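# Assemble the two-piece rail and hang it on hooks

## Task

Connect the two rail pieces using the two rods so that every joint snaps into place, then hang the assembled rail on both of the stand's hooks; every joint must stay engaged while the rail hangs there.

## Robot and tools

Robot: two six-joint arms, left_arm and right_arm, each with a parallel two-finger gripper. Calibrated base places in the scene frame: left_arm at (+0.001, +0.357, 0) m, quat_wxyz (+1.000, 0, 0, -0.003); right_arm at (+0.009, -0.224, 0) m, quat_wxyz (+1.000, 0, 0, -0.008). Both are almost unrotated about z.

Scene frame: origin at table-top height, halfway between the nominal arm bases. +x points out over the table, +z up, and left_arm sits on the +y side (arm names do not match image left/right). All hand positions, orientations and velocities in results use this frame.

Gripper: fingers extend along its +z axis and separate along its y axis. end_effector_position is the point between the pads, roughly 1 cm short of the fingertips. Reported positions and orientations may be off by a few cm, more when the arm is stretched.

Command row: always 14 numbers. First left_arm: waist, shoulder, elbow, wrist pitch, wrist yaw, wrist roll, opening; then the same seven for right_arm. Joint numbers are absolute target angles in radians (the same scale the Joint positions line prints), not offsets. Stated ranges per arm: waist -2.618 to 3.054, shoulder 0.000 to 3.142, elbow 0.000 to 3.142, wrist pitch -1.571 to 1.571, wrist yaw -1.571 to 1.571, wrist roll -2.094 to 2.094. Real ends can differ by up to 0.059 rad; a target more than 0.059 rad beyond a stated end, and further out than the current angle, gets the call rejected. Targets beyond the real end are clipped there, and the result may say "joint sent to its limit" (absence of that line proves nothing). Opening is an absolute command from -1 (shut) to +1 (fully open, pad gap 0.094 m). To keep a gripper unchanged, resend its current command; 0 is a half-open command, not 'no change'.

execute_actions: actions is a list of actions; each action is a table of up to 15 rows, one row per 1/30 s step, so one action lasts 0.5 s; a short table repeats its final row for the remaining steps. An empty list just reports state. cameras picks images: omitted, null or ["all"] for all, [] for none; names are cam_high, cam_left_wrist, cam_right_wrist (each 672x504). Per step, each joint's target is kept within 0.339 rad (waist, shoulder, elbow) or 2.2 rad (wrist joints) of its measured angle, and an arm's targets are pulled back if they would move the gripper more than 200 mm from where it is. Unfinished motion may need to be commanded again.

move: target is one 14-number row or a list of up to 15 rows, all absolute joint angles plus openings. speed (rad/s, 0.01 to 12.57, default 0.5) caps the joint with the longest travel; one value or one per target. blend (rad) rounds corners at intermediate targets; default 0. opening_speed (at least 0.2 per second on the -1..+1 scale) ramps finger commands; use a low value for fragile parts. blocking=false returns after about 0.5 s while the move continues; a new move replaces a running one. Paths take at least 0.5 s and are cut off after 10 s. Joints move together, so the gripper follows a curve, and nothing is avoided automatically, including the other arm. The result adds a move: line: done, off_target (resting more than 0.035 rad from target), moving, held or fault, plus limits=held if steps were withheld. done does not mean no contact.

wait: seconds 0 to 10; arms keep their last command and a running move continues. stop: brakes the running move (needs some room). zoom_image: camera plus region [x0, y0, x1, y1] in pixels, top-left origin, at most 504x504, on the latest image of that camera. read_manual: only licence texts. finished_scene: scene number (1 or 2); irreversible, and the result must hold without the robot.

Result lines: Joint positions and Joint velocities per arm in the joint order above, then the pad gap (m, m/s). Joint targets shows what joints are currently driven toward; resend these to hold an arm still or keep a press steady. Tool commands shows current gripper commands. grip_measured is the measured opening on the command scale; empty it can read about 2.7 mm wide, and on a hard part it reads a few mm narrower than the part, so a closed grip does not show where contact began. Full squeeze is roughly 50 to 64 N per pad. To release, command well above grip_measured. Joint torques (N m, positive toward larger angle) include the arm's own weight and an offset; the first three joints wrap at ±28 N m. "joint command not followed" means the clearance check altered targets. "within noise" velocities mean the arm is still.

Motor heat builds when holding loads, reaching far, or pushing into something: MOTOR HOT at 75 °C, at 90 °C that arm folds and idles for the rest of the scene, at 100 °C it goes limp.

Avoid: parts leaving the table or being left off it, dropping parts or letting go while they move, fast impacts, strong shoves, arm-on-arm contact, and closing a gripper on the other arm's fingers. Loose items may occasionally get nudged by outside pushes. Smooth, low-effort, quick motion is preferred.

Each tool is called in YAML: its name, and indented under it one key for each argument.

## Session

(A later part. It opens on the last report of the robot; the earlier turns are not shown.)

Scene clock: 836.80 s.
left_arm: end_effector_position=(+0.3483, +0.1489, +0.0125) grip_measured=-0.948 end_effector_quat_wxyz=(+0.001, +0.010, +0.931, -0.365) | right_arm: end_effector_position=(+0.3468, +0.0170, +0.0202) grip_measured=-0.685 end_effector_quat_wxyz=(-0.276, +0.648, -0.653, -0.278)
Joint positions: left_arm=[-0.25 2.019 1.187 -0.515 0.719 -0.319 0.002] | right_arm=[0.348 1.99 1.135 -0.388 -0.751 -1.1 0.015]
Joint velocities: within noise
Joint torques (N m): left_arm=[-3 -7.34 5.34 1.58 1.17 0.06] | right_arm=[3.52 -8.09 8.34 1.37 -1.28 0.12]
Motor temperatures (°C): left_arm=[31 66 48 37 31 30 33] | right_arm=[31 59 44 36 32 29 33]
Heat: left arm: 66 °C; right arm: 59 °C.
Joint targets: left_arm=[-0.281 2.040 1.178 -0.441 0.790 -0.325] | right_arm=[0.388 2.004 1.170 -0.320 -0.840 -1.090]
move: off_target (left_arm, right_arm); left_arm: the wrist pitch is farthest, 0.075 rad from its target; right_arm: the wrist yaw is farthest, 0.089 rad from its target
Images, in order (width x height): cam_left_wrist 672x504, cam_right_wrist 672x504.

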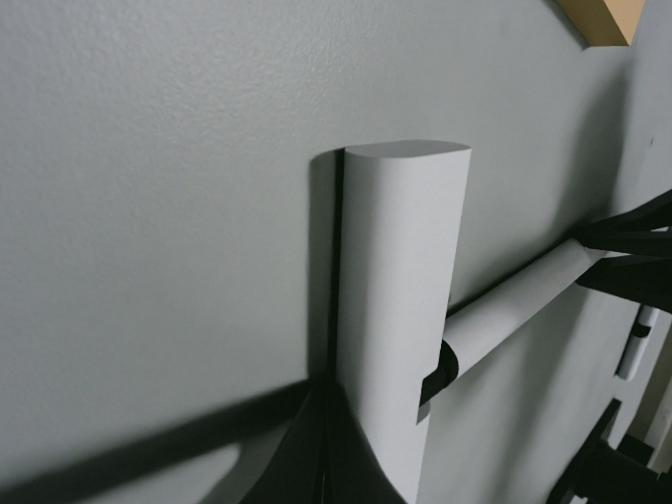

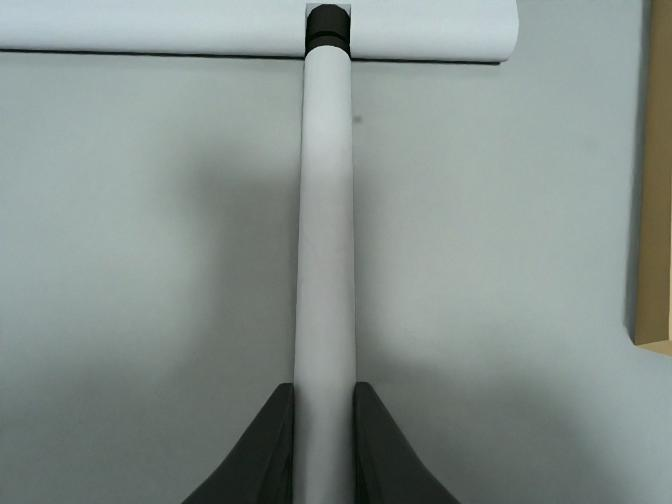

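move:
  target: [-0.33, 2.04, 1.178, -0.39, 0.865, -0.325, -0.95, 0.432, 2.008, 1.173, -0.26, -0.915, -1.09, -0.9]
  speed: 0.06
  cameras: ["cam_left_wrist", "cam_right_wrist"]

zoom_image:
  camera: "cam_right_wrist"
  region: [220, 0, 430, 120]

Scene clock: 844.27 s.
left_arm: end_effector_position=(+0.3482, +0.1471, +0.0127) grip_measured=-0.948 end_effector_quat_wxyz=(+0.002, +0.013, +0.931, -0.366) | right_arm: end_effector_position=(+0.3463, +0.0188, +0.0204) grip_measured=-0.685 end_effector_quat_wxyz=(-0.277, +0.649, -0.651, -0.279)
Joint positions: left_arm=[-0.254 2.019 1.187 -0.511 0.719 -0.319 0.002] | right_arm=[0.352 1.99 1.135 -0.385 -0.751 -1.098 0.015]
Joint velocities: within noise
Joint torques (N m): left_arm=[-7.1 -7.31 5.35 2.03 1.91 0.06] | right_arm=[6.97 -7.8 8.58 1.88 -1.97 0.1]
Motor temperatures (°C): left_arm=[31 66 48 37 32 30 33] | right_arm=[31 59 44 38 33 29 33]
Heat: left arm: 66 °C; right arm: 59 °C.
Joint targets: left_arm=[-0.330 2.040 1.178 -0.390 0.865 -0.325] | right_arm=[0.431 2.008 1.173 -0.260 -0.915 -1.091]
move: off_target (left_arm, right_arm); left_arm: the wrist yaw is farthest, 0.146 rad from its target; right_arm: the wrist yaw is farthest, 0.164 rad from its target
Images, in order (width x height): cam_left_wrist 672x504, cam_right_wrist 672x504.

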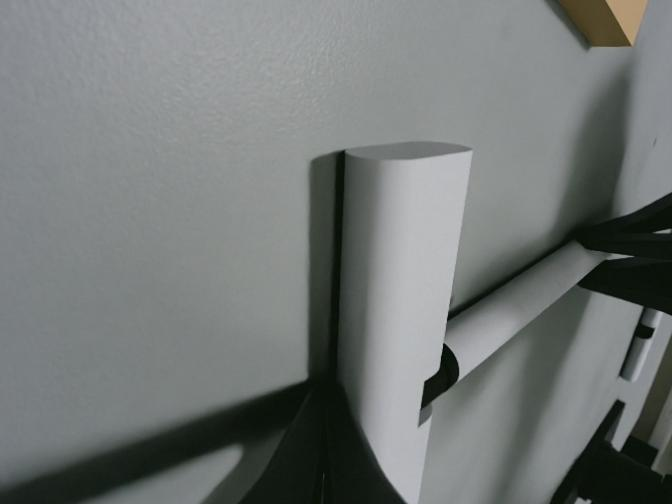

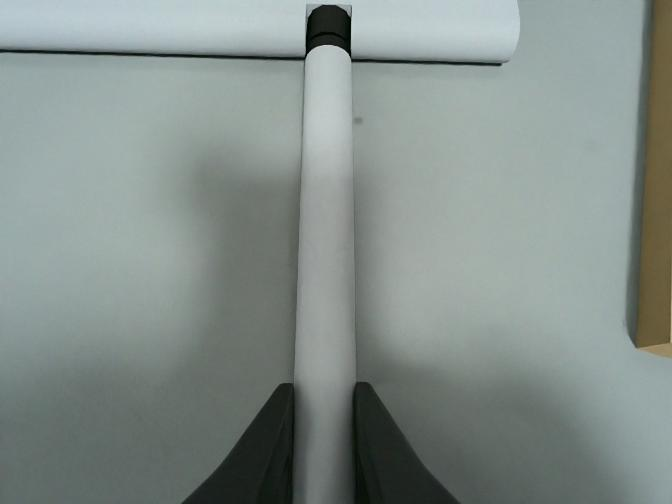

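Scaled by 2.400.

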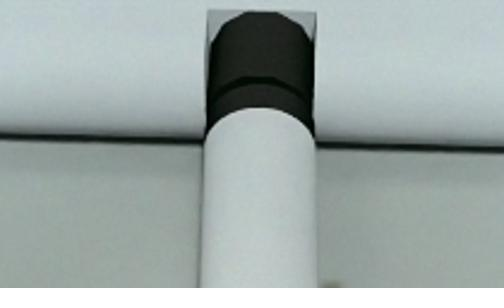

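move:
  target: [-0.352, 2.04, 1.178, -0.36, 0.90, -0.325, -0.95, 0.455, 2.009, 1.174, -0.225, -0.955, -1.09, -0.9]
  speed: 0.05
  cameras: ["cam_right_wrist"]

zoom_image:
  camera: "cam_right_wrist"
  region: [260, 0, 400, 80]

Scene clock: 850.70 s.
left_arm: end_effector_position=(+0.3486, +0.1466, +0.0127) grip_measured=-0.948 end_effector_quat_wxyz=(+0.004, +0.014, +0.931, -0.365) | right_arm: end_effector_position=(+0.3462, +0.0198, +0.0204) grip_measured=-0.685 end_effector_quat_wxyz=(-0.277, +0.650, -0.651, -0.278)
Joint positions: left_arm=[-0.256 2.019 1.187 -0.507 0.718 -0.319 0.002] | right_arm=[0.356 1.99 1.135 -0.382 -0.749 -1.097 0.015]
Joint velocities: within noise
Joint torques (N m): left_arm=[-8.91 -7.34 5.33 2.29 2.26 0.05] | right_arm=[8.88 -7.71 8.66 2.19 -2.33 0.1]
Motor temperatures (°C): left_arm=[32 66 48 38 34 30 33] | right_arm=[32 59 45 39 34 29 33]
Heat: left arm: 66 °C; right arm: 59 °C.
Joint targets: left_arm=[-0.351 2.040 1.178 -0.360 0.898 -0.325] | right_arm=[0.456 2.009 1.174 -0.224 -0.953 -1.089]
move: off_target (left_arm, right_arm); left_arm: the wrist yaw is farthest, 0.182 rad from its target; right_arm: the wrist yaw is farthest, 0.206 rad from its target
Images, in order (width x height): cam_right_wrist 672x504.

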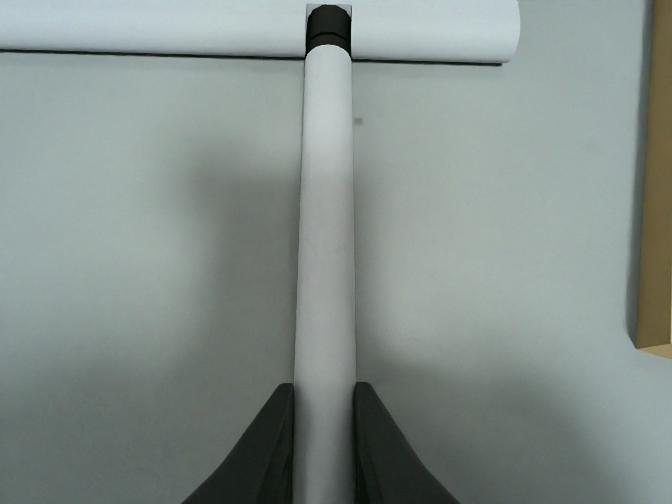

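Scaled by 3.600.

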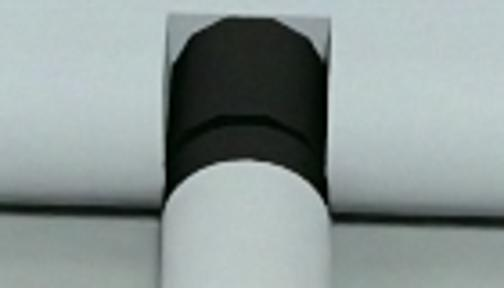

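execute_actions:
  actions: []
  cameras: ["cam_left_wrist", "cam_right_wrist"]

zoom_image:
  camera: "cam_left_wrist"
  region: [380, 300, 500, 440]

Scene clock: 876.47 s.
left_arm: end_effector_position=(+0.3486, +0.1466, +0.0127) grip_measured=-0.948 end_effector_quat_wxyz=(+0.004, +0.014, +0.931, -0.365) | right_arm: end_effector_position=(+0.3462, +0.0198, +0.0204) grip_measured=-0.685 end_effector_quat_wxyz=(-0.277, +0.650, -0.651, -0.278)
Joint positions: left_arm=[-0.256 2.019 1.187 -0.507 0.718 -0.319 0.002] | right_arm=[0.356 1.99 1.135 -0.382 -0.749 -1.097 0.015]
Joint velocities: within noise
Joint torques (N m): left_arm=[-8.92 -7.32 5.34 2.3 2.26 0.06] | right_arm=[8.88 -7.69 8.66 2.19 -2.33 0.1]
Motor temperatures (°C): left_arm=[36 66 48 42 38 30 33] | right_arm=[35 57 47 43 40 29 33]
Heat: left arm: 66 °C; right arm: 57 °C.
Joint targets: left_arm=[-0.351 2.040 1.178 -0.360 0.898 -0.325] | right_arm=[0.456 2.009 1.174 -0.224 -0.953 -1.089]
Tool commands: left_gripper/opening=-0.95 right_gripper/opening=-0.9
Images, in order (width x height): cam_left_wrist 672x504, cam_right_wrist 672x504.

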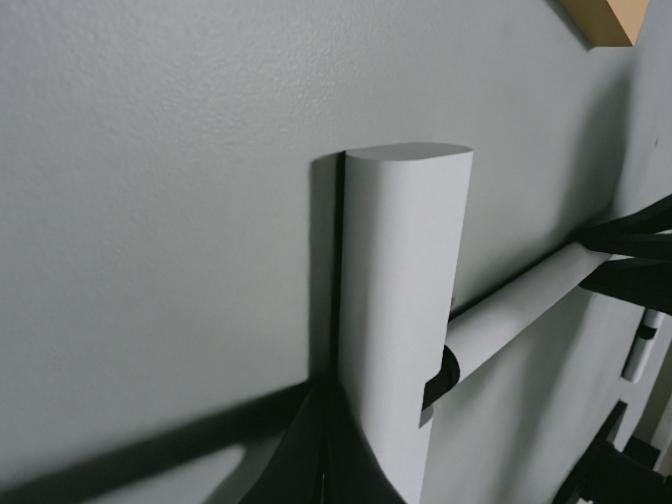

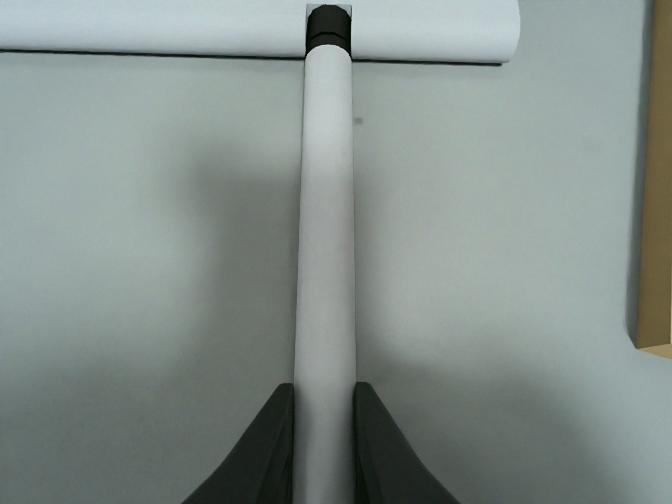

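Scaled by 3.600.

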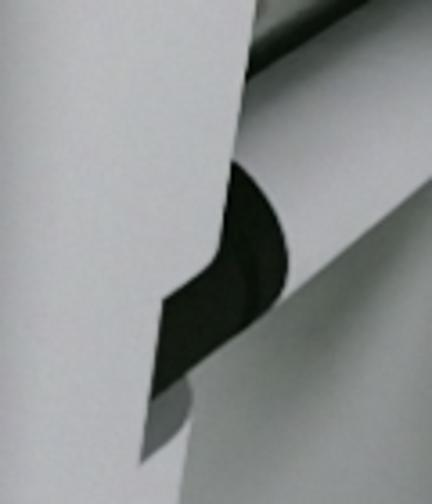

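move:
  target: [-0.265, 2.04, 1.178, -0.47, 0.74, -0.325, -0.95, 0.345, 2.0, 1.163, -0.36, -0.79, -1.09, -0.9]
  speed: 0.1
  cameras: ["cam_right_wrist"]

zoom_image:
  camera: "cam_right_wrist"
  region: [260, 0, 400, 80]

Scene clock: 886.77 s.
left_arm: end_effector_position=(+0.3493, +0.1479, +0.0120) grip_measured=-0.948 end_effector_quat_wxyz=(+0.005, +0.013, +0.932, -0.362) | right_arm: end_effector_position=(+0.3489, +0.0158, +0.0200) grip_measured=-0.685 end_effector_quat_wxyz=(-0.278, +0.646, -0.655, -0.277)
Joint positions: left_arm=[-0.254 2.019 1.187 -0.507 0.712 -0.319 0.002] | right_arm=[0.343 1.991 1.135 -0.382 -0.751 -1.097 0.015]
Joint velocities: within noise
Joint torques (N m): left_arm=[-1.11 -7.34 5.35 1.23 0.75 0.06] | right_arm=[0.12 -8.54 7.64 0.95 -0.83 0.09]
Motor temperatures (°C): left_arm=[37 66 48 42 39 30 33] | right_arm=[36 57 47 44 40 29 33]
Heat: left arm: 66 °C; right arm: 57 °C.
Joint targets: left_arm=[-0.265 2.040 1.178 -0.470 0.741 -0.325] | right_arm=[0.345 2.001 1.163 -0.360 -0.792 -1.090]
move: off_target (left_arm, right_arm); left_arm: the wrist pitch is farthest, 0.037 rad from its target; right_arm: the wrist yaw is farthest, 0.039 rad from its target
Images, in order (width x height): cam_right_wrist 672x504.

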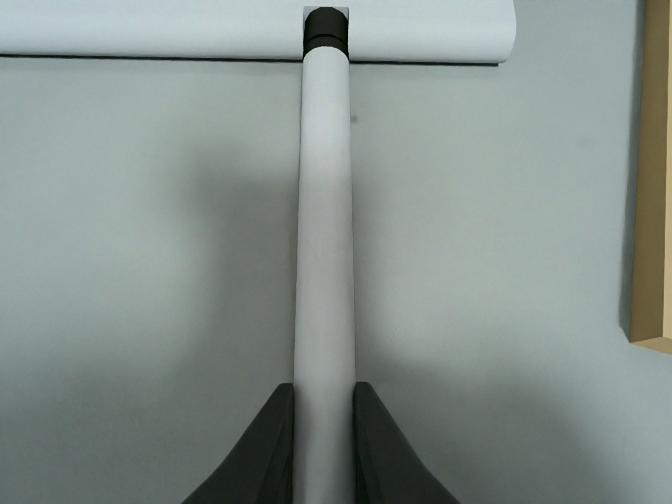

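Scaled by 3.600.

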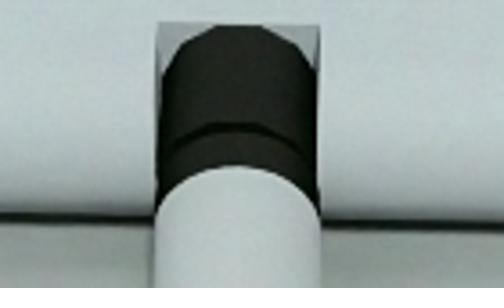

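move:
  target:
    - [-0.26, 2.035, 1.178, -0.48, 0.73, -0.325, -0.95, 0.343, 1.998, 1.163, -0.37, -0.775, -1.09, 0.3]
    - [-0.13, 1.95, 1.30, -0.70, 0.71, -0.25, -0.95, 0.28, 1.95, 1.32, -0.70, -0.73, -1.18, 0.3]
    - [-0.34, 1.79, 1.43, -1.21, 0.0, -0.145, 0.3, 0.08, 1.215, 0.64, -0.89, -0.79, -1.43, 0.3]
  speed: [0.3, 0.4, 0.7]
  opening_speed: 1.0

zoom_image:
  camera: "cam_high"
  region: [220, 180, 440, 360]

Scene clock: 943.00 s.
left_arm: end_effector_position=(+0.3027, +0.2412, +0.0785) grip_measured=+0.298 end_effector_quat_wxyz=(-0.022, +0.099, +0.995, -0.008) | right_arm: end_effector_position=(+0.1965, -0.0924, +0.0816) grip_measured=+0.298 end_effector_quat_wxyz=(-0.276, +0.645, -0.668, -0.248)
Joint positions: left_arm=[-0.347 1.818 1.397 -1.189 0.026 -0.155 0.061] | right_arm=[0.089 1.227 0.653 -0.86 -0.751 -1.408 0.061]
Joint velocities: within noise
Joint torques (N m): left_arm=[-0.54 -10.1 9.32 0.15 -0.09 0.24] | right_arm=[-0.68 -4.16 4.18 0.15 -0.85 -0.26]
Motor temperatures (°C): left_arm=[33 67 50 38 34 30 33] | right_arm=[32 58 47 38 35 29 33]
Heat: left arm: 67 °C; right arm: 58 °C.
Joint targets: left_arm=[-0.351 1.790 1.430 -1.209 0.011 -0.142] | right_arm=[0.081 1.213 0.640 -0.890 -0.791 -1.430]
move: off_target (right_arm); right_arm: the wrist yaw is farthest, 0.039 rad from its target

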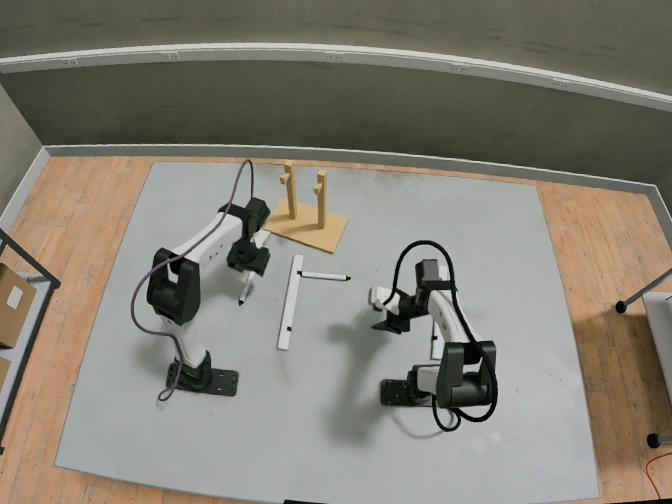

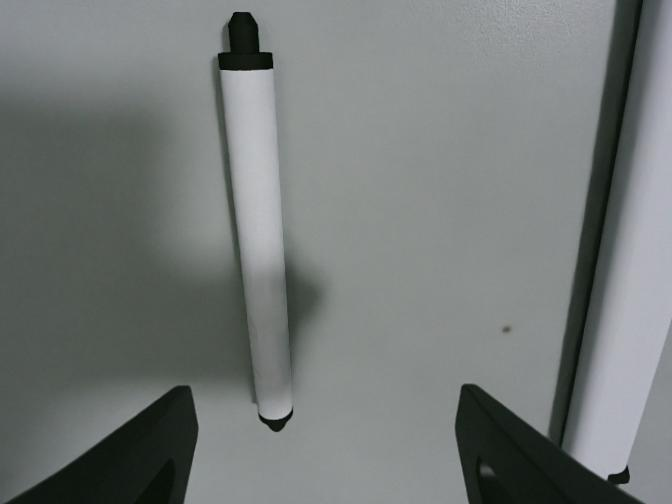

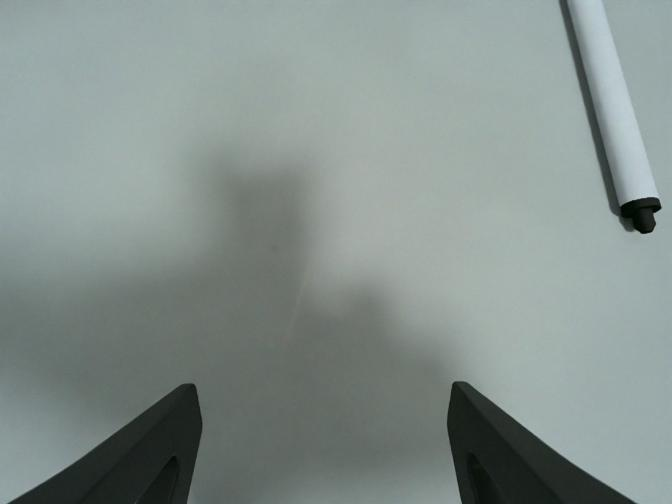

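Scaled by 2.291.

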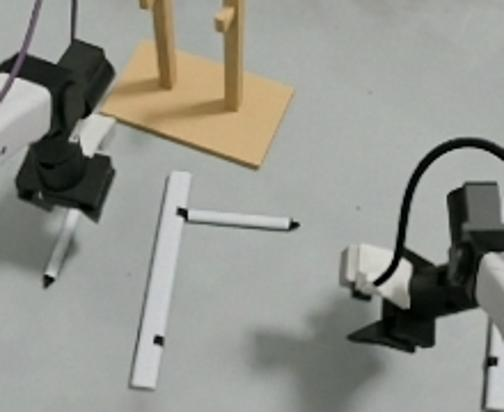

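move:
  target:
    - [-0.283, 1.872, 1.168, -0.87, -0.015, -0.09, 0.3, -0.4, 1.215, 0.70, -0.89, -0.79, -1.43, 0.3]
    - [-0.283, 1.872, 1.168, -0.87, -0.015, -0.09, -0.9, -0.4, 1.215, 0.70, -0.89, -0.79, -1.43, 0.3]
  speed: [0.3, 0.5]
  opening_speed: 1.0
  cameras: ["cam_left_wrist"]

Scene clock: 987.20 s.
left_arm: end_effector_position=(+0.3123, +0.2639, +0.0165) grip_measured=-0.696 end_effector_quat_wxyz=(+0.003, +0.095, +0.996, +0.000) | right_arm: end_effector_position=(+0.2394, -0.1957, +0.0854) grip_measured=+0.298 end_effector_quat_wxyz=(+0.331, -0.468, +0.801, +0.171)
Joint positions: left_arm=[-0.285 1.855 1.187 -0.897 -0.002 -0.103 0.014] | right_arm=[-0.395 1.227 0.667 -0.862 -0.752 -1.408 0.061]
Joint velocities: within noise
Joint torques (N m): left_arm=[0.47 -6.46 4.56 0.71 -0.1 0.23] | right_arm=[-0.55 -4.08 8.57 0.19 -0.82 -0.25]
Motor temperatures (°C): left_arm=[32 72 56 36 33 30 33] | right_arm=[32 50 43 36 35 29 32]
Heat: left arm: 72 °C; right arm: 50 °C.
Joint targets: left_arm=[-0.278 1.872 1.168 -0.870 -0.016 -0.090] | right_arm=[-0.400 1.215 0.701 -0.890 -0.790 -1.430]
move: off_target (right_arm); right_arm: the wrist yaw is farthest, 0.038 rad from its target
Images, in order (width x height): cam_left_wrist 672x504.

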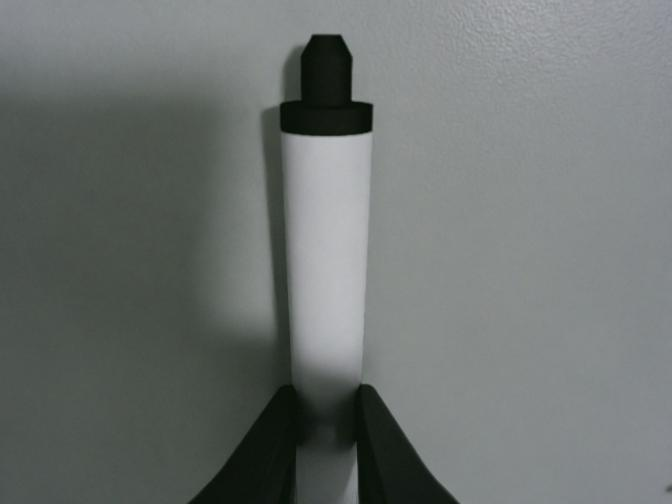

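move:
  target:
    - [-0.283, 1.80, 1.46, -1.21, 0.0, -0.09, -0.9, -0.4, 1.215, 0.70, -0.89, -0.79, -1.43, 0.3]
    - [-1.115, 1.93, 1.55, -1.18, 0.0, 0.56, -0.9, -0.4, 1.215, 0.70, -0.89, -0.79, -1.43, 0.3]
  speed: [0.5, 0.7]
  blend: [0.1, 0]
  cameras: ["cam_high", "cam_left_wrist"]

zoom_image:
  camera: "cam_high"
  region: [220, 180, 440, 360]

Scene clock: 997.23 s.
left_arm: end_effector_position=(+0.1573, +0.0370, +0.0756) grip_measured=-0.696 end_effector_quat_wxyz=(-0.001, +0.740, +0.673, +0.006) | right_arm: end_effector_position=(+0.2394, -0.1957, +0.0854) grip_measured=+0.298 end_effector_quat_wxyz=(+0.331, -0.468, +0.801, +0.171)
Joint positions: left_arm=[-1.115 1.913 1.511 -1.173 -0.011 0.543 0.014] | right_arm=[-0.395 1.227 0.667 -0.862 -0.752 -1.408 0.061]
Joint velocities: within noise
Joint torques (N m): left_arm=[0.39 -7.25 9.96 0.34 0.08 0.24] | right_arm=[-0.53 -4.08 8.5 0.18 -0.82 -0.25]
Motor temperatures (°C): left_arm=[32 69 55 36 33 30 33] | right_arm=[32 49 44 36 34 29 32]
Heat: left arm: 69 °C; right arm: 49 °C.
Joint targets: left_arm=[-1.109 1.930 1.550 -1.180 -0.011 0.557] | right_arm=[-0.400 1.215 0.700 -0.890 -0.790 -1.430]
move: off_target (left_arm, right_arm); left_arm: the elbow is farthest, 0.039 rad from its target; right_arm: the wrist yaw is farthest, 0.038 rad from its target
Images, in order (width x height): cam_high 672x504, cam_left_wrist 672x504.

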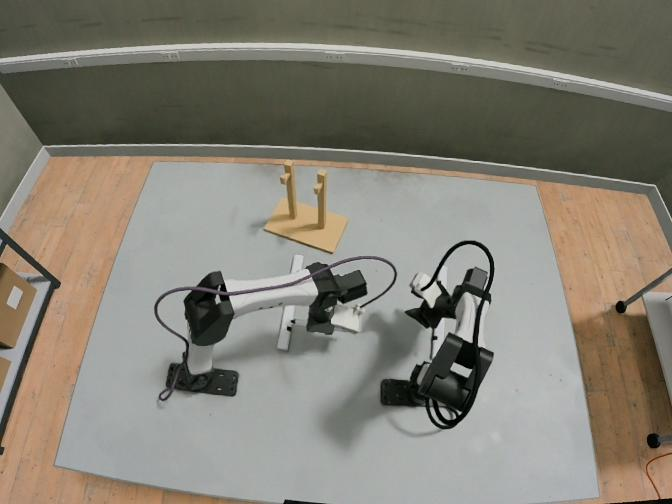

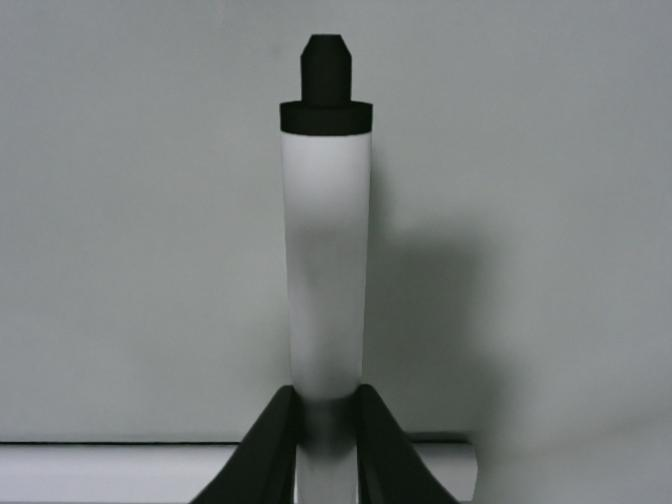

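Scaled by 2.291.

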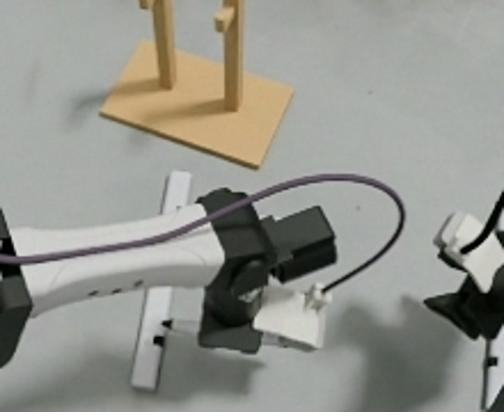

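move:
  target:
    - [-1.152, 2.03, 1.55, -1.11, 0.0, 0.505, -0.9, -0.4, 1.215, 0.70, -0.89, -0.79, -1.43, 0.3]
    - [-1.152, 2.047, 1.428, -0.95, 0.0, 0.505, -0.9, -0.4, 1.215, 0.70, -0.89, -0.79, -1.43, 0.3]
  speed: [0.3, 0.2]
  cameras: ["cam_high", "cam_left_wrist"]

zoom_image:
  camera: "cam_high"
  region: [260, 240, 400, 360]

Scene clock: 1022.87 s.
left_arm: end_effector_position=(+0.1507, +0.0115, +0.0195) grip_measured=-0.696 end_effector_quat_wxyz=(+0.006, +0.746, +0.666, +0.003) | right_arm: end_effector_position=(+0.2394, -0.1957, +0.0854) grip_measured=+0.298 end_effector_quat_wxyz=(+0.331, -0.468, +0.801, +0.171)
Joint positions: left_arm=[-1.16 2.03 1.446 -0.978 -0.009 0.519 0.014] | right_arm=[-0.395 1.227 0.667 -0.862 -0.752 -1.408 0.061]
Joint velocities: within noise
Joint torques (N m): left_arm=[-0.39 -7.99 4.83 0.68 0.17 -0.07] | right_arm=[-0.51 -4.07 8.54 0.18 -0.82 -0.25]
Motor temperatures (°C): left_arm=[32 68 55 35 33 30 34] | right_arm=[32 47 45 35 34 29 31]
Heat: left arm: 68 °C; right arm: 47 °C.
Joint targets: left_arm=[-1.162 2.047 1.428 -0.951 0.001 0.506] | right_arm=[-0.400 1.215 0.700 -0.890 -0.790 -1.430]
move: off_target (right_arm); right_arm: the wrist yaw is farthest, 0.038 rad from its target
Images, in order (width x height): cam_high 672x504, cam_left_wrist 672x504.

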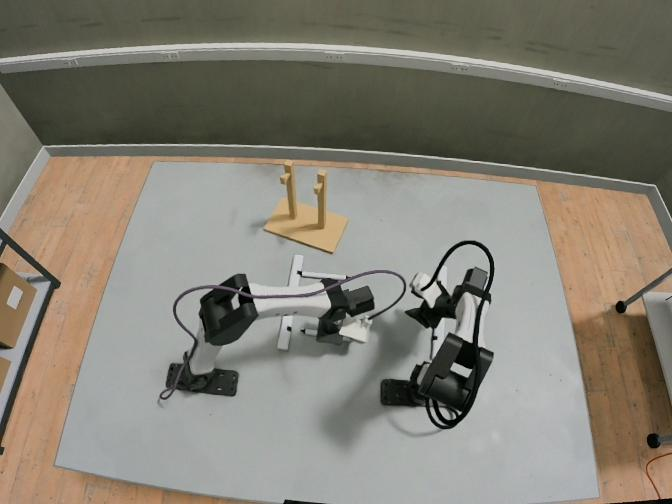

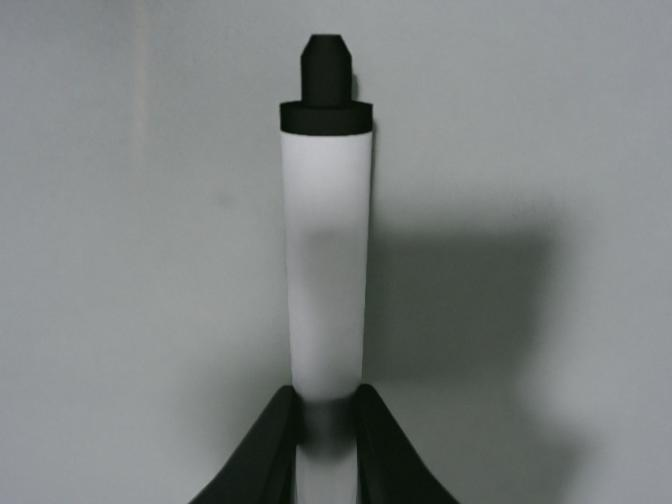

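Scaled by 3.600.

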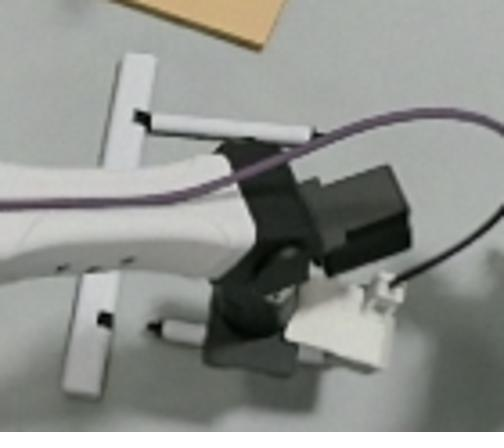

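move:
  target:
    - [-1.152, 2.05, 1.408, -0.932, 0.0, 0.505, -0.9, -0.4, 1.215, 0.70, -0.89, -0.79, -1.43, 0.3]
    - [-1.152, 2.05, 1.408, -0.932, 0.0, 0.505, 0.2, -0.4, 1.215, 0.70, -0.89, -0.79, -1.43, 0.3]
  speed: [0.15, 0.2]
  opening_speed: 1.0
  cameras: ["cam_left_wrist"]

Scene clock: 1030.37 s.
left_arm: end_effector_position=(+0.1502, +0.0127, +0.0151) grip_measured=+0.198 end_effector_quat_wxyz=(+0.007, +0.746, +0.666, +0.003) | right_arm: end_effector_position=(+0.2394, -0.1957, +0.0854) grip_measured=+0.298 end_effector_quat_wxyz=(+0.331, -0.468, +0.801, +0.171)
Joint positions: left_arm=[-1.16 2.03 1.428 -0.958 -0.009 0.517 0.056] | right_arm=[-0.395 1.227 0.667 -0.862 -0.752 -1.408 0.061]
Joint velocities: within noise
Joint torques (N m): left_arm=[0.53 -7.69 4.56 0.72 0.17 -0.07] | right_arm=[-0.53 -4.07 8.53 0.18 -0.82 -0.25]
Motor temperatures (°C): left_arm=[32 68 55 35 33 30 34] | right_arm=[32 46 46 35 34 29 31]
Heat: left arm: 68 °C; right arm: 46 °C.
Joint targets: left_arm=[-1.152 2.050 1.407 -0.931 0.000 0.505] | right_arm=[-0.400 1.215 0.700 -0.890 -0.790 -1.430]
move: off_target (right_arm); right_arm: the wrist yaw is farthest, 0.038 rad from its target
Images, in order (width x height): cam_left_wrist 672x504.

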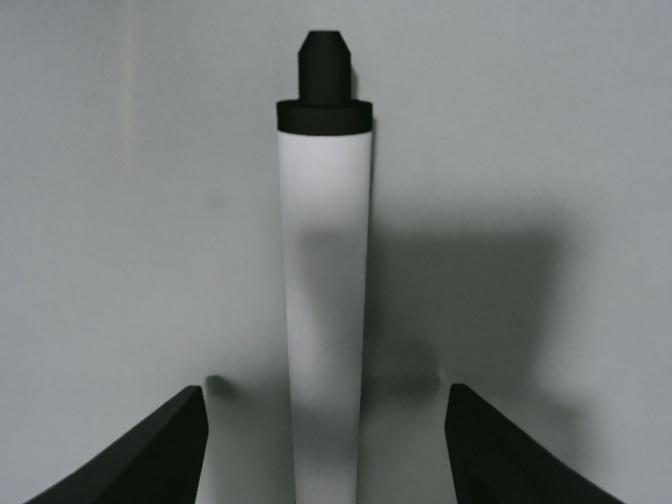

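move:
  target:
    - [-1.14, 1.97, 1.60, -1.20, 0.0, 0.5, 0.2, -0.4, 1.215, 0.70, -0.89, -0.79, -1.43, 0.3]
    - [-0.75, 1.70, 1.15, -0.90, 0.35, 0.0, 0.2, -0.2, 1.215, 0.70, -0.80, -0.78, -1.35, 0.3]
    - [-0.30, 1.40, 0.64, -0.46, 0.69, -0.46, -0.95, 0.436, 1.195, 0.495, -0.42, -0.74, -0.985, 0.3]
  speed: [0.5, 0.8, 0.7]
  blend: [0.1, 0.2, 0]

zoom_image:
  camera: "cam_high"
  region: [240, 230, 400, 370]

Scene clock: 1059.13 s.
left_arm: end_effector_position=(+0.2209, +0.1764, +0.0506) grip_measured=-0.948 end_effector_quat_wxyz=(+0.018, -0.016, +0.934, -0.357) | right_arm: end_effector_position=(+0.1689, -0.0222, +0.0630) grip_measured=+0.298 end_effector_quat_wxyz=(-0.275, +0.651, -0.644, -0.295)
Joint positions: left_arm=[-0.296 1.422 0.661 -0.497 0.672 -0.448 0.002] | right_arm=[0.441 1.214 0.508 -0.475 -0.752 -1 0.061]
Joint velocities: within noise
Joint torques (N m): left_arm=[0.36 -6.22 4.78 1.38 0.59 -0.02] | right_arm=[0.57 -4.55 4.3 1.36 -0.33 0.17]
Motor temperatures (°C): left_arm=[32 68 52 35 32 30 34] | right_arm=[32 45 46 35 34 29 31]
Heat: left arm: 68 °C; right arm: 46 °C.
Joint targets: left_arm=[-0.290 1.400 0.641 -0.460 0.689 -0.460] | right_arm=[0.448 1.195 0.494 -0.421 -0.740 -0.986]
move: off_target (left_arm, right_arm); target 3's new numbers were sent with left_arm's wrist pitch 0.038 rad from that target; left_arm: the wrist pitch is farthest, 0.037 rad from its target; right_arm: the wrist pitch is farthest, 0.055 rad from its target

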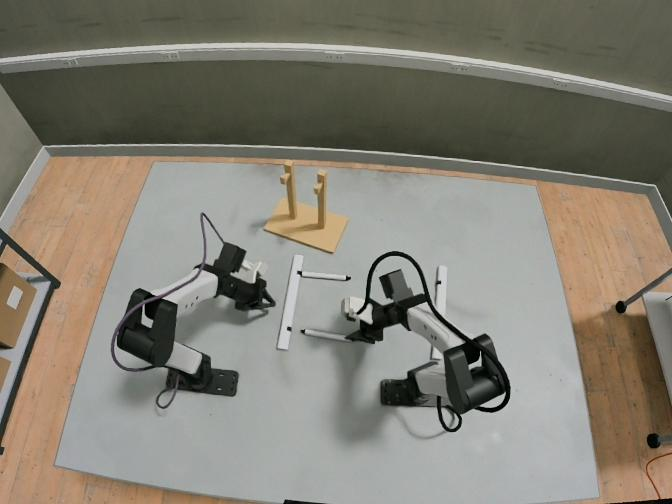

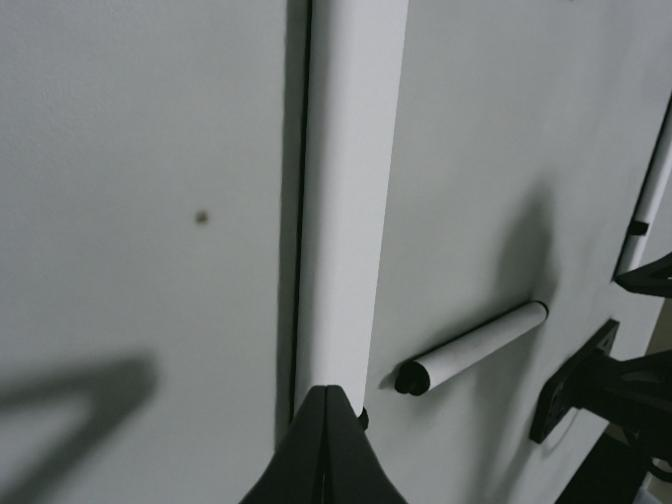

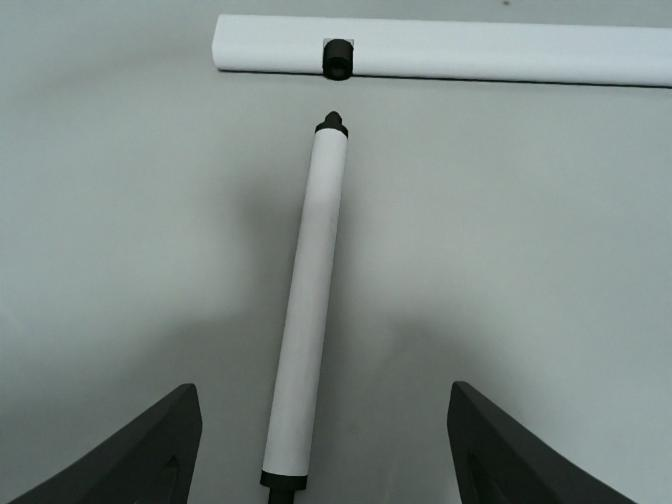

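Scaled by 3.150.

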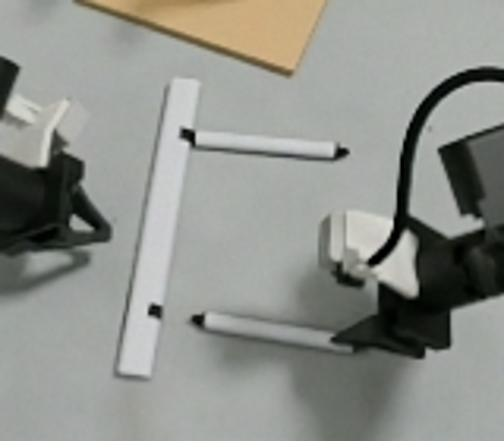

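move:
  target:
    - [-0.30, 1.40, 0.64, -0.46, 0.69, -0.46, -0.95, 0.558, 1.30, 0.31, -0.06, -0.62, -0.835, 0.3]
  speed: 0.3
  cameras: ["cam_right_wrist"]

Scene clock: 1087.43 s.
left_arm: end_effector_position=(+0.2208, +0.1763, +0.0507) grip_measured=-0.948 end_effector_quat_wxyz=(+0.017, -0.016, +0.934, -0.357) | right_arm: end_effector_position=(+0.1600, -0.0165, +0.0127) grip_measured=+0.298 end_effector_quat_wxyz=(-0.275, +0.644, -0.663, -0.266)
Joint positions: left_arm=[-0.296 1.422 0.661 -0.497 0.673 -0.448 0.002] | right_arm=[0.543 1.292 0.325 -0.118 -0.643 -0.85 0.061]
Joint velocities: within noise
Joint torques (N m): left_arm=[-0.53 -6.23 4.74 1.37 0.61 -0.01] | right_arm=[0.54 -2.41 3.54 1.56 -0.15 0.23]
Motor temperatures (°C): left_arm=[32 63 51 38 32 30 33] | right_arm=[32 44 44 38 33 29 31]
Heat: left arm: 63 °C; right arm: 44 °C.
Joint targets: left_arm=[-0.300 1.400 0.640 -0.460 0.691 -0.460] | right_arm=[0.550 1.300 0.310 -0.060 -0.620 -0.835]
move: off_target (left_arm, right_arm); left_arm: the wrist pitch is farthest, 0.037 rad from its target; right_arm: the wrist pitch is farthest, 0.058 rad from its target
Images, in order (width x height): cam_right_wrist 672x504.

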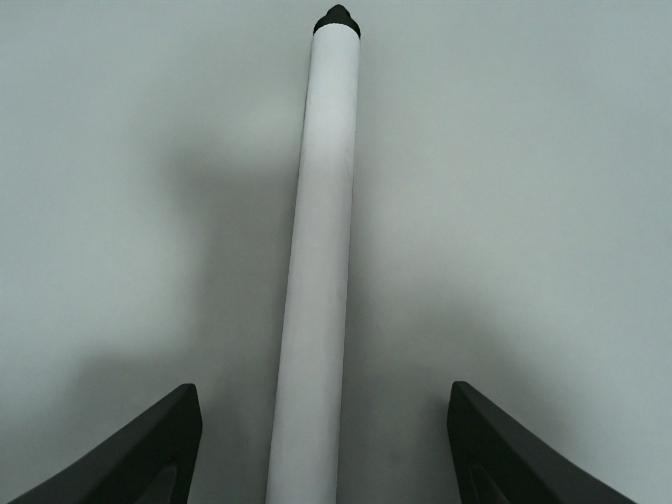

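move:
  target:
    - [-0.30, 1.40, 0.64, -0.46, 0.69, -0.46, -0.95, 0.558, 1.30, 0.31, -0.06, -0.62, -0.835, -0.9]
    - [-0.375, 1.395, 0.47, -0.30, 0.675, -0.51, -0.95, 0.558, 1.30, 0.31, -0.06, -0.62, -0.835, -0.9]
  speed: 0.3
  opening_speed: 0.8

zoom_image:
  camera: "cam_right_wrist"
  region: [220, 0, 430, 120]

Scene clock: 1097.00 s.
left_arm: end_effector_position=(+0.1793, +0.1684, +0.0150) grip_measured=-0.948 end_effector_quat_wxyz=(-0.011, -0.001, +0.934, -0.356) | right_arm: end_effector_position=(+0.1573, -0.0140, +0.0127) grip_measured=-0.675 end_effector_quat_wxyz=(-0.273, +0.649, -0.658, -0.267)
Joint positions: left_arm=[-0.382 1.418 0.488 -0.337 0.673 -0.497 0.002] | right_arm=[0.56 1.292 0.325 -0.115 -0.64 -0.848 0.015]
Joint velocities: within noise
Joint torques (N m): left_arm=[-0.68 -5.76 4.38 1.37 0.44 -0.01] | right_arm=[0.58 -2.39 3.55 1.53 -0.19 0.17]
Motor temperatures (°C): left_arm=[32 62 51 38 32 30 33] | right_arm=[32 44 44 39 33 29 31]
Heat: left arm: 62 °C; right arm: 44 °C.
Joint targets: left_arm=[-0.387 1.394 0.470 -0.300 0.675 -0.509] | right_arm=[0.566 1.300 0.310 -0.060 -0.619 -0.835]
move: off_target (left_arm, right_arm); left_arm: the wrist pitch is farthest, 0.037 rad from its target; right_arm: the wrist pitch is farthest, 0.055 rad from its target

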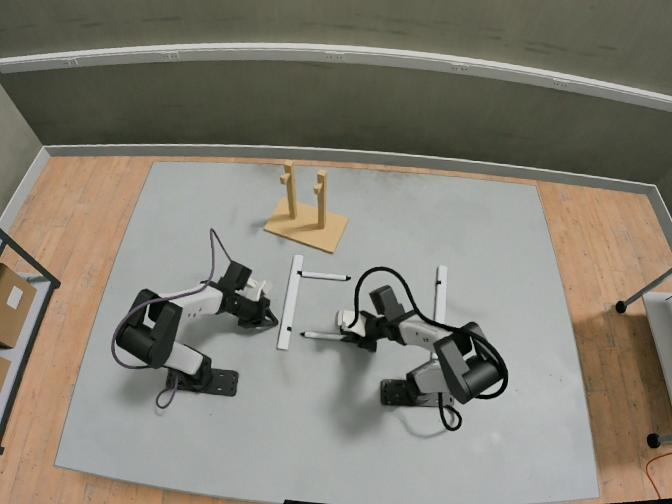

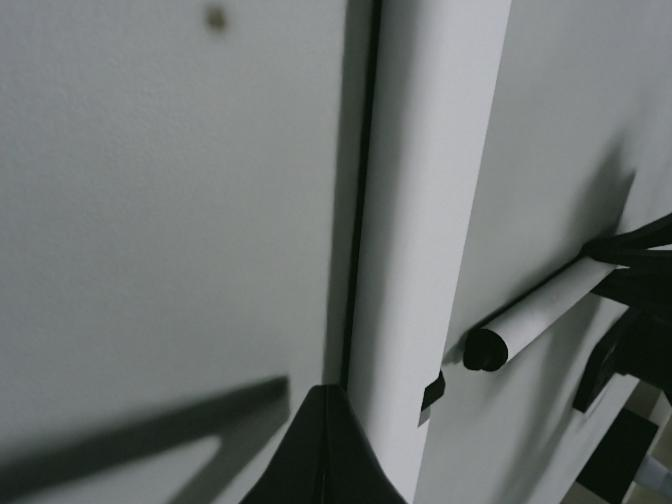

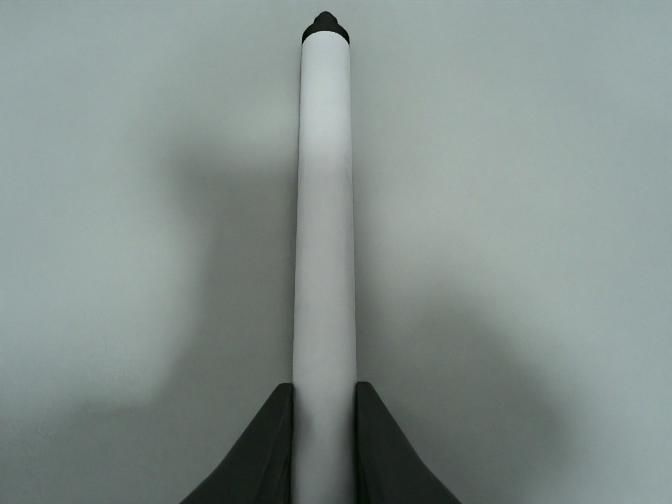

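Scaled by 2.400.

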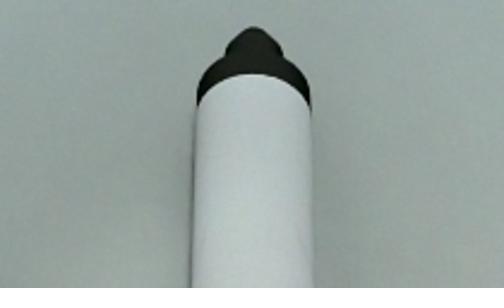

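move:
  target: [-0.375, 1.395, 0.47, -0.30, 0.675, -0.51, -0.95, 0.597, 1.349, 0.374, -0.026, -0.606, -0.80, -0.9]
  speed: 0.15
  cameras: ["cam_right_wrist"]

zoom_image:
  camera: "cam_right_wrist"
  region: [220, 0, 430, 120]

Scene clock: 1120.63 s.
left_arm: end_effector_position=(+0.1793, +0.1684, +0.0150) grip_measured=-0.948 end_effector_quat_wxyz=(-0.011, -0.001, +0.934, -0.356) | right_arm: end_effector_position=(+0.1640, -0.0061, +0.0130) grip_measured=-0.675 end_effector_quat_wxyz=(-0.274, +0.645, -0.661, -0.269)
Joint positions: left_arm=[-0.382 1.418 0.488 -0.337 0.673 -0.499 0.002] | right_arm=[0.576 1.338 0.35 -0.076 -0.634 -0.816 0.015]
Joint velocities: within noise
Joint torques (N m): left_arm=[0.47 -5.71 4.44 1.36 0.44 -0.02] | right_arm=[0.64 -2.48 7.19 1.54 -0.11 0.2]
Motor temperatures (°C): left_arm=[32 62 50 38 32 30 33] | right_arm=[32 43 43 40 33 29 32]
Heat: left arm: 62 °C; right arm: 43 °C.
Joint targets: left_arm=[-0.375 1.395 0.470 -0.301 0.675 -0.511] | right_arm=[0.584 1.349 0.374 -0.026 -0.607 -0.800]
move: off_target (left_arm, right_arm); left_arm: the wrist pitch is farthest, 0.037 rad from its target; right_arm: the wrist pitch is farthest, 0.050 rad from its target
Images, in order (width x height): cam_right_wrist 672x504.

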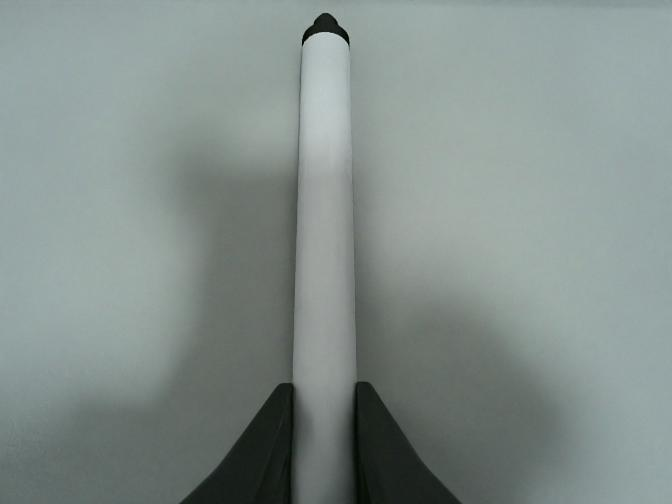

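Scaled by 2.400.

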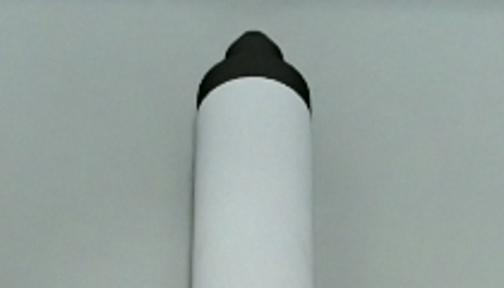

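move:
  target: [-0.375, 1.395, 0.47, -0.30, 0.675, -0.51, -0.95, 0.606, 1.375, 0.392, -0.005, -0.596, -0.78, -0.9]
  speed: 0.15
  cameras: ["cam_right_wrist"]

zoom_image:
  camera: "cam_right_wrist"
  region: [220, 0, 430, 120]

Scene clock: 1133.07 s.
left_arm: end_effector_position=(+0.1793, +0.1684, +0.0150) grip_measured=-0.948 end_effector_quat_wxyz=(-0.011, -0.001, +0.934, -0.356) | right_arm: end_effector_position=(+0.1665, +0.0005, +0.0130) grip_measured=-0.675 end_effector_quat_wxyz=(-0.274, +0.646, -0.660, -0.268)
Joint positions: left_arm=[-0.382 1.418 0.488 -0.337 0.673 -0.499 0.002] | right_arm=[0.599 1.364 0.367 -0.055 -0.622 -0.796 0.015]
Joint velocities: within noise
Joint torques (N m): left_arm=[0.47 -5.7 4.41 1.37 0.44 -0.01] | right_arm=[0.65 -2.74 7.2 1.52 -0.13 0.2]
Motor temperatures (°C): left_arm=[32 62 50 38 32 30 33] | right_arm=[32 42 44 40 32 29 32]
Heat: left arm: 62 °C; right arm: 44 °C.
Joint targets: left_arm=[-0.375 1.395 0.470 -0.300 0.675 -0.510] | right_arm=[0.607 1.375 0.392 -0.005 -0.596 -0.780]
move: off_target (left_arm, right_arm); left_arm: the wrist pitch is farthest, 0.037 rad from its target; right_arm: the wrist pitch is farthest, 0.050 rad from its target
Images, in order (width x height): cam_right_wrist 672x504.

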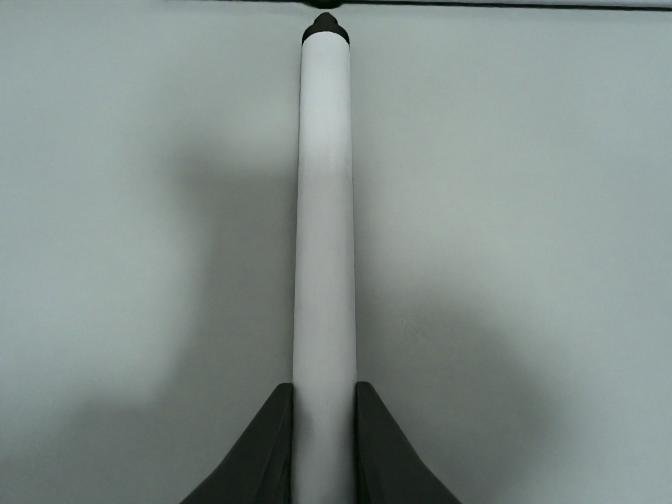

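Scaled by 2.400.

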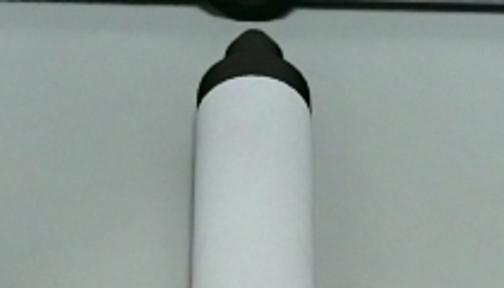

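move:
  target: [-0.402, 1.45, 0.53, -0.275, 0.668, -0.51, -0.95, 0.644, 1.404, 0.412, 0.028, -0.577, -0.75, -0.9]
  speed: 0.1
  cameras: ["cam_left_wrist", "cam_right_wrist"]

zoom_image:
  camera: "cam_right_wrist"
  region: [220, 0, 430, 120]

Scene clock: 1164.53 s.
left_arm: end_effector_position=(+0.1854, +0.1655, +0.0147) grip_measured=-0.948 end_effector_quat_wxyz=(-0.005, +0.002, +0.933, -0.359) | right_arm: end_effector_position=(+0.1687, +0.0102, +0.0134) grip_measured=-0.675 end_effector_quat_wxyz=(-0.275, +0.649, -0.657, -0.267)
Joint positions: left_arm=[-0.383 1.439 0.498 -0.311 0.673 -0.499 0.002] | right_arm=[0.636 1.393 0.386 -0.024 -0.602 -0.765 0.015]
Joint velocities: within noise
Joint torques (N m): left_arm=[-0.81 -3.04 8.62 1.39 0.37 -0.01] | right_arm=[0.66 -2.95 7.3 1.59 -0.13 0.19]
Motor temperatures (°C): left_arm=[32 61 49 38 32 30 33] | right_arm=[32 41 44 41 32 29 32]
Heat: left arm: 61 °C; right arm: 44 °C.
Joint targets: left_arm=[-0.391 1.451 0.530 -0.274 0.668 -0.510] | right_arm=[0.644 1.404 0.413 0.028 -0.576 -0.749]
move: off_target (left_arm, right_arm); left_arm: the wrist pitch is farthest, 0.036 rad from its target; right_arm: the wrist pitch is farthest, 0.052 rad from its target
Images, in order (width x height): cam_left_wrist 672x504, cam_right_wrist 672x504.

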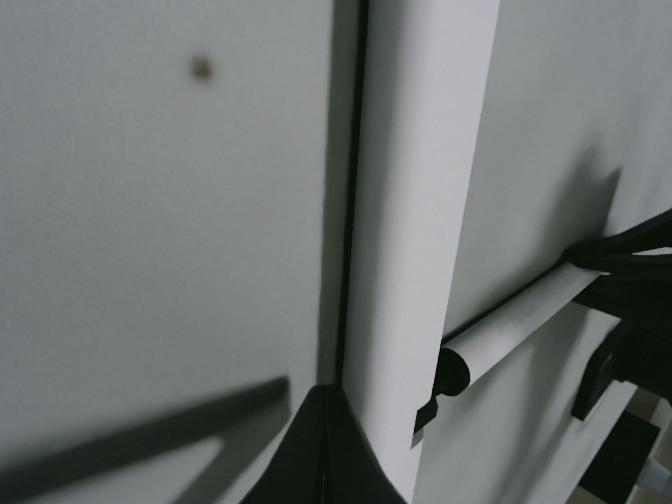

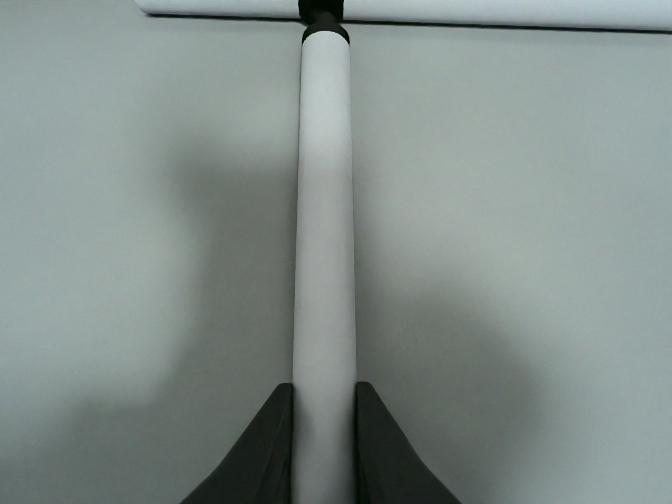

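Scaled by 2.400.

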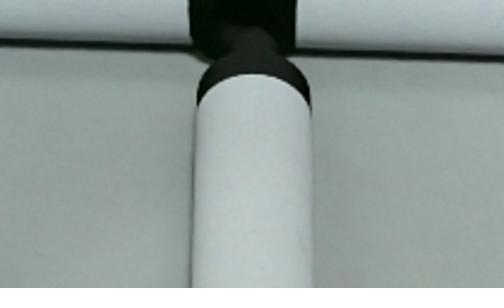

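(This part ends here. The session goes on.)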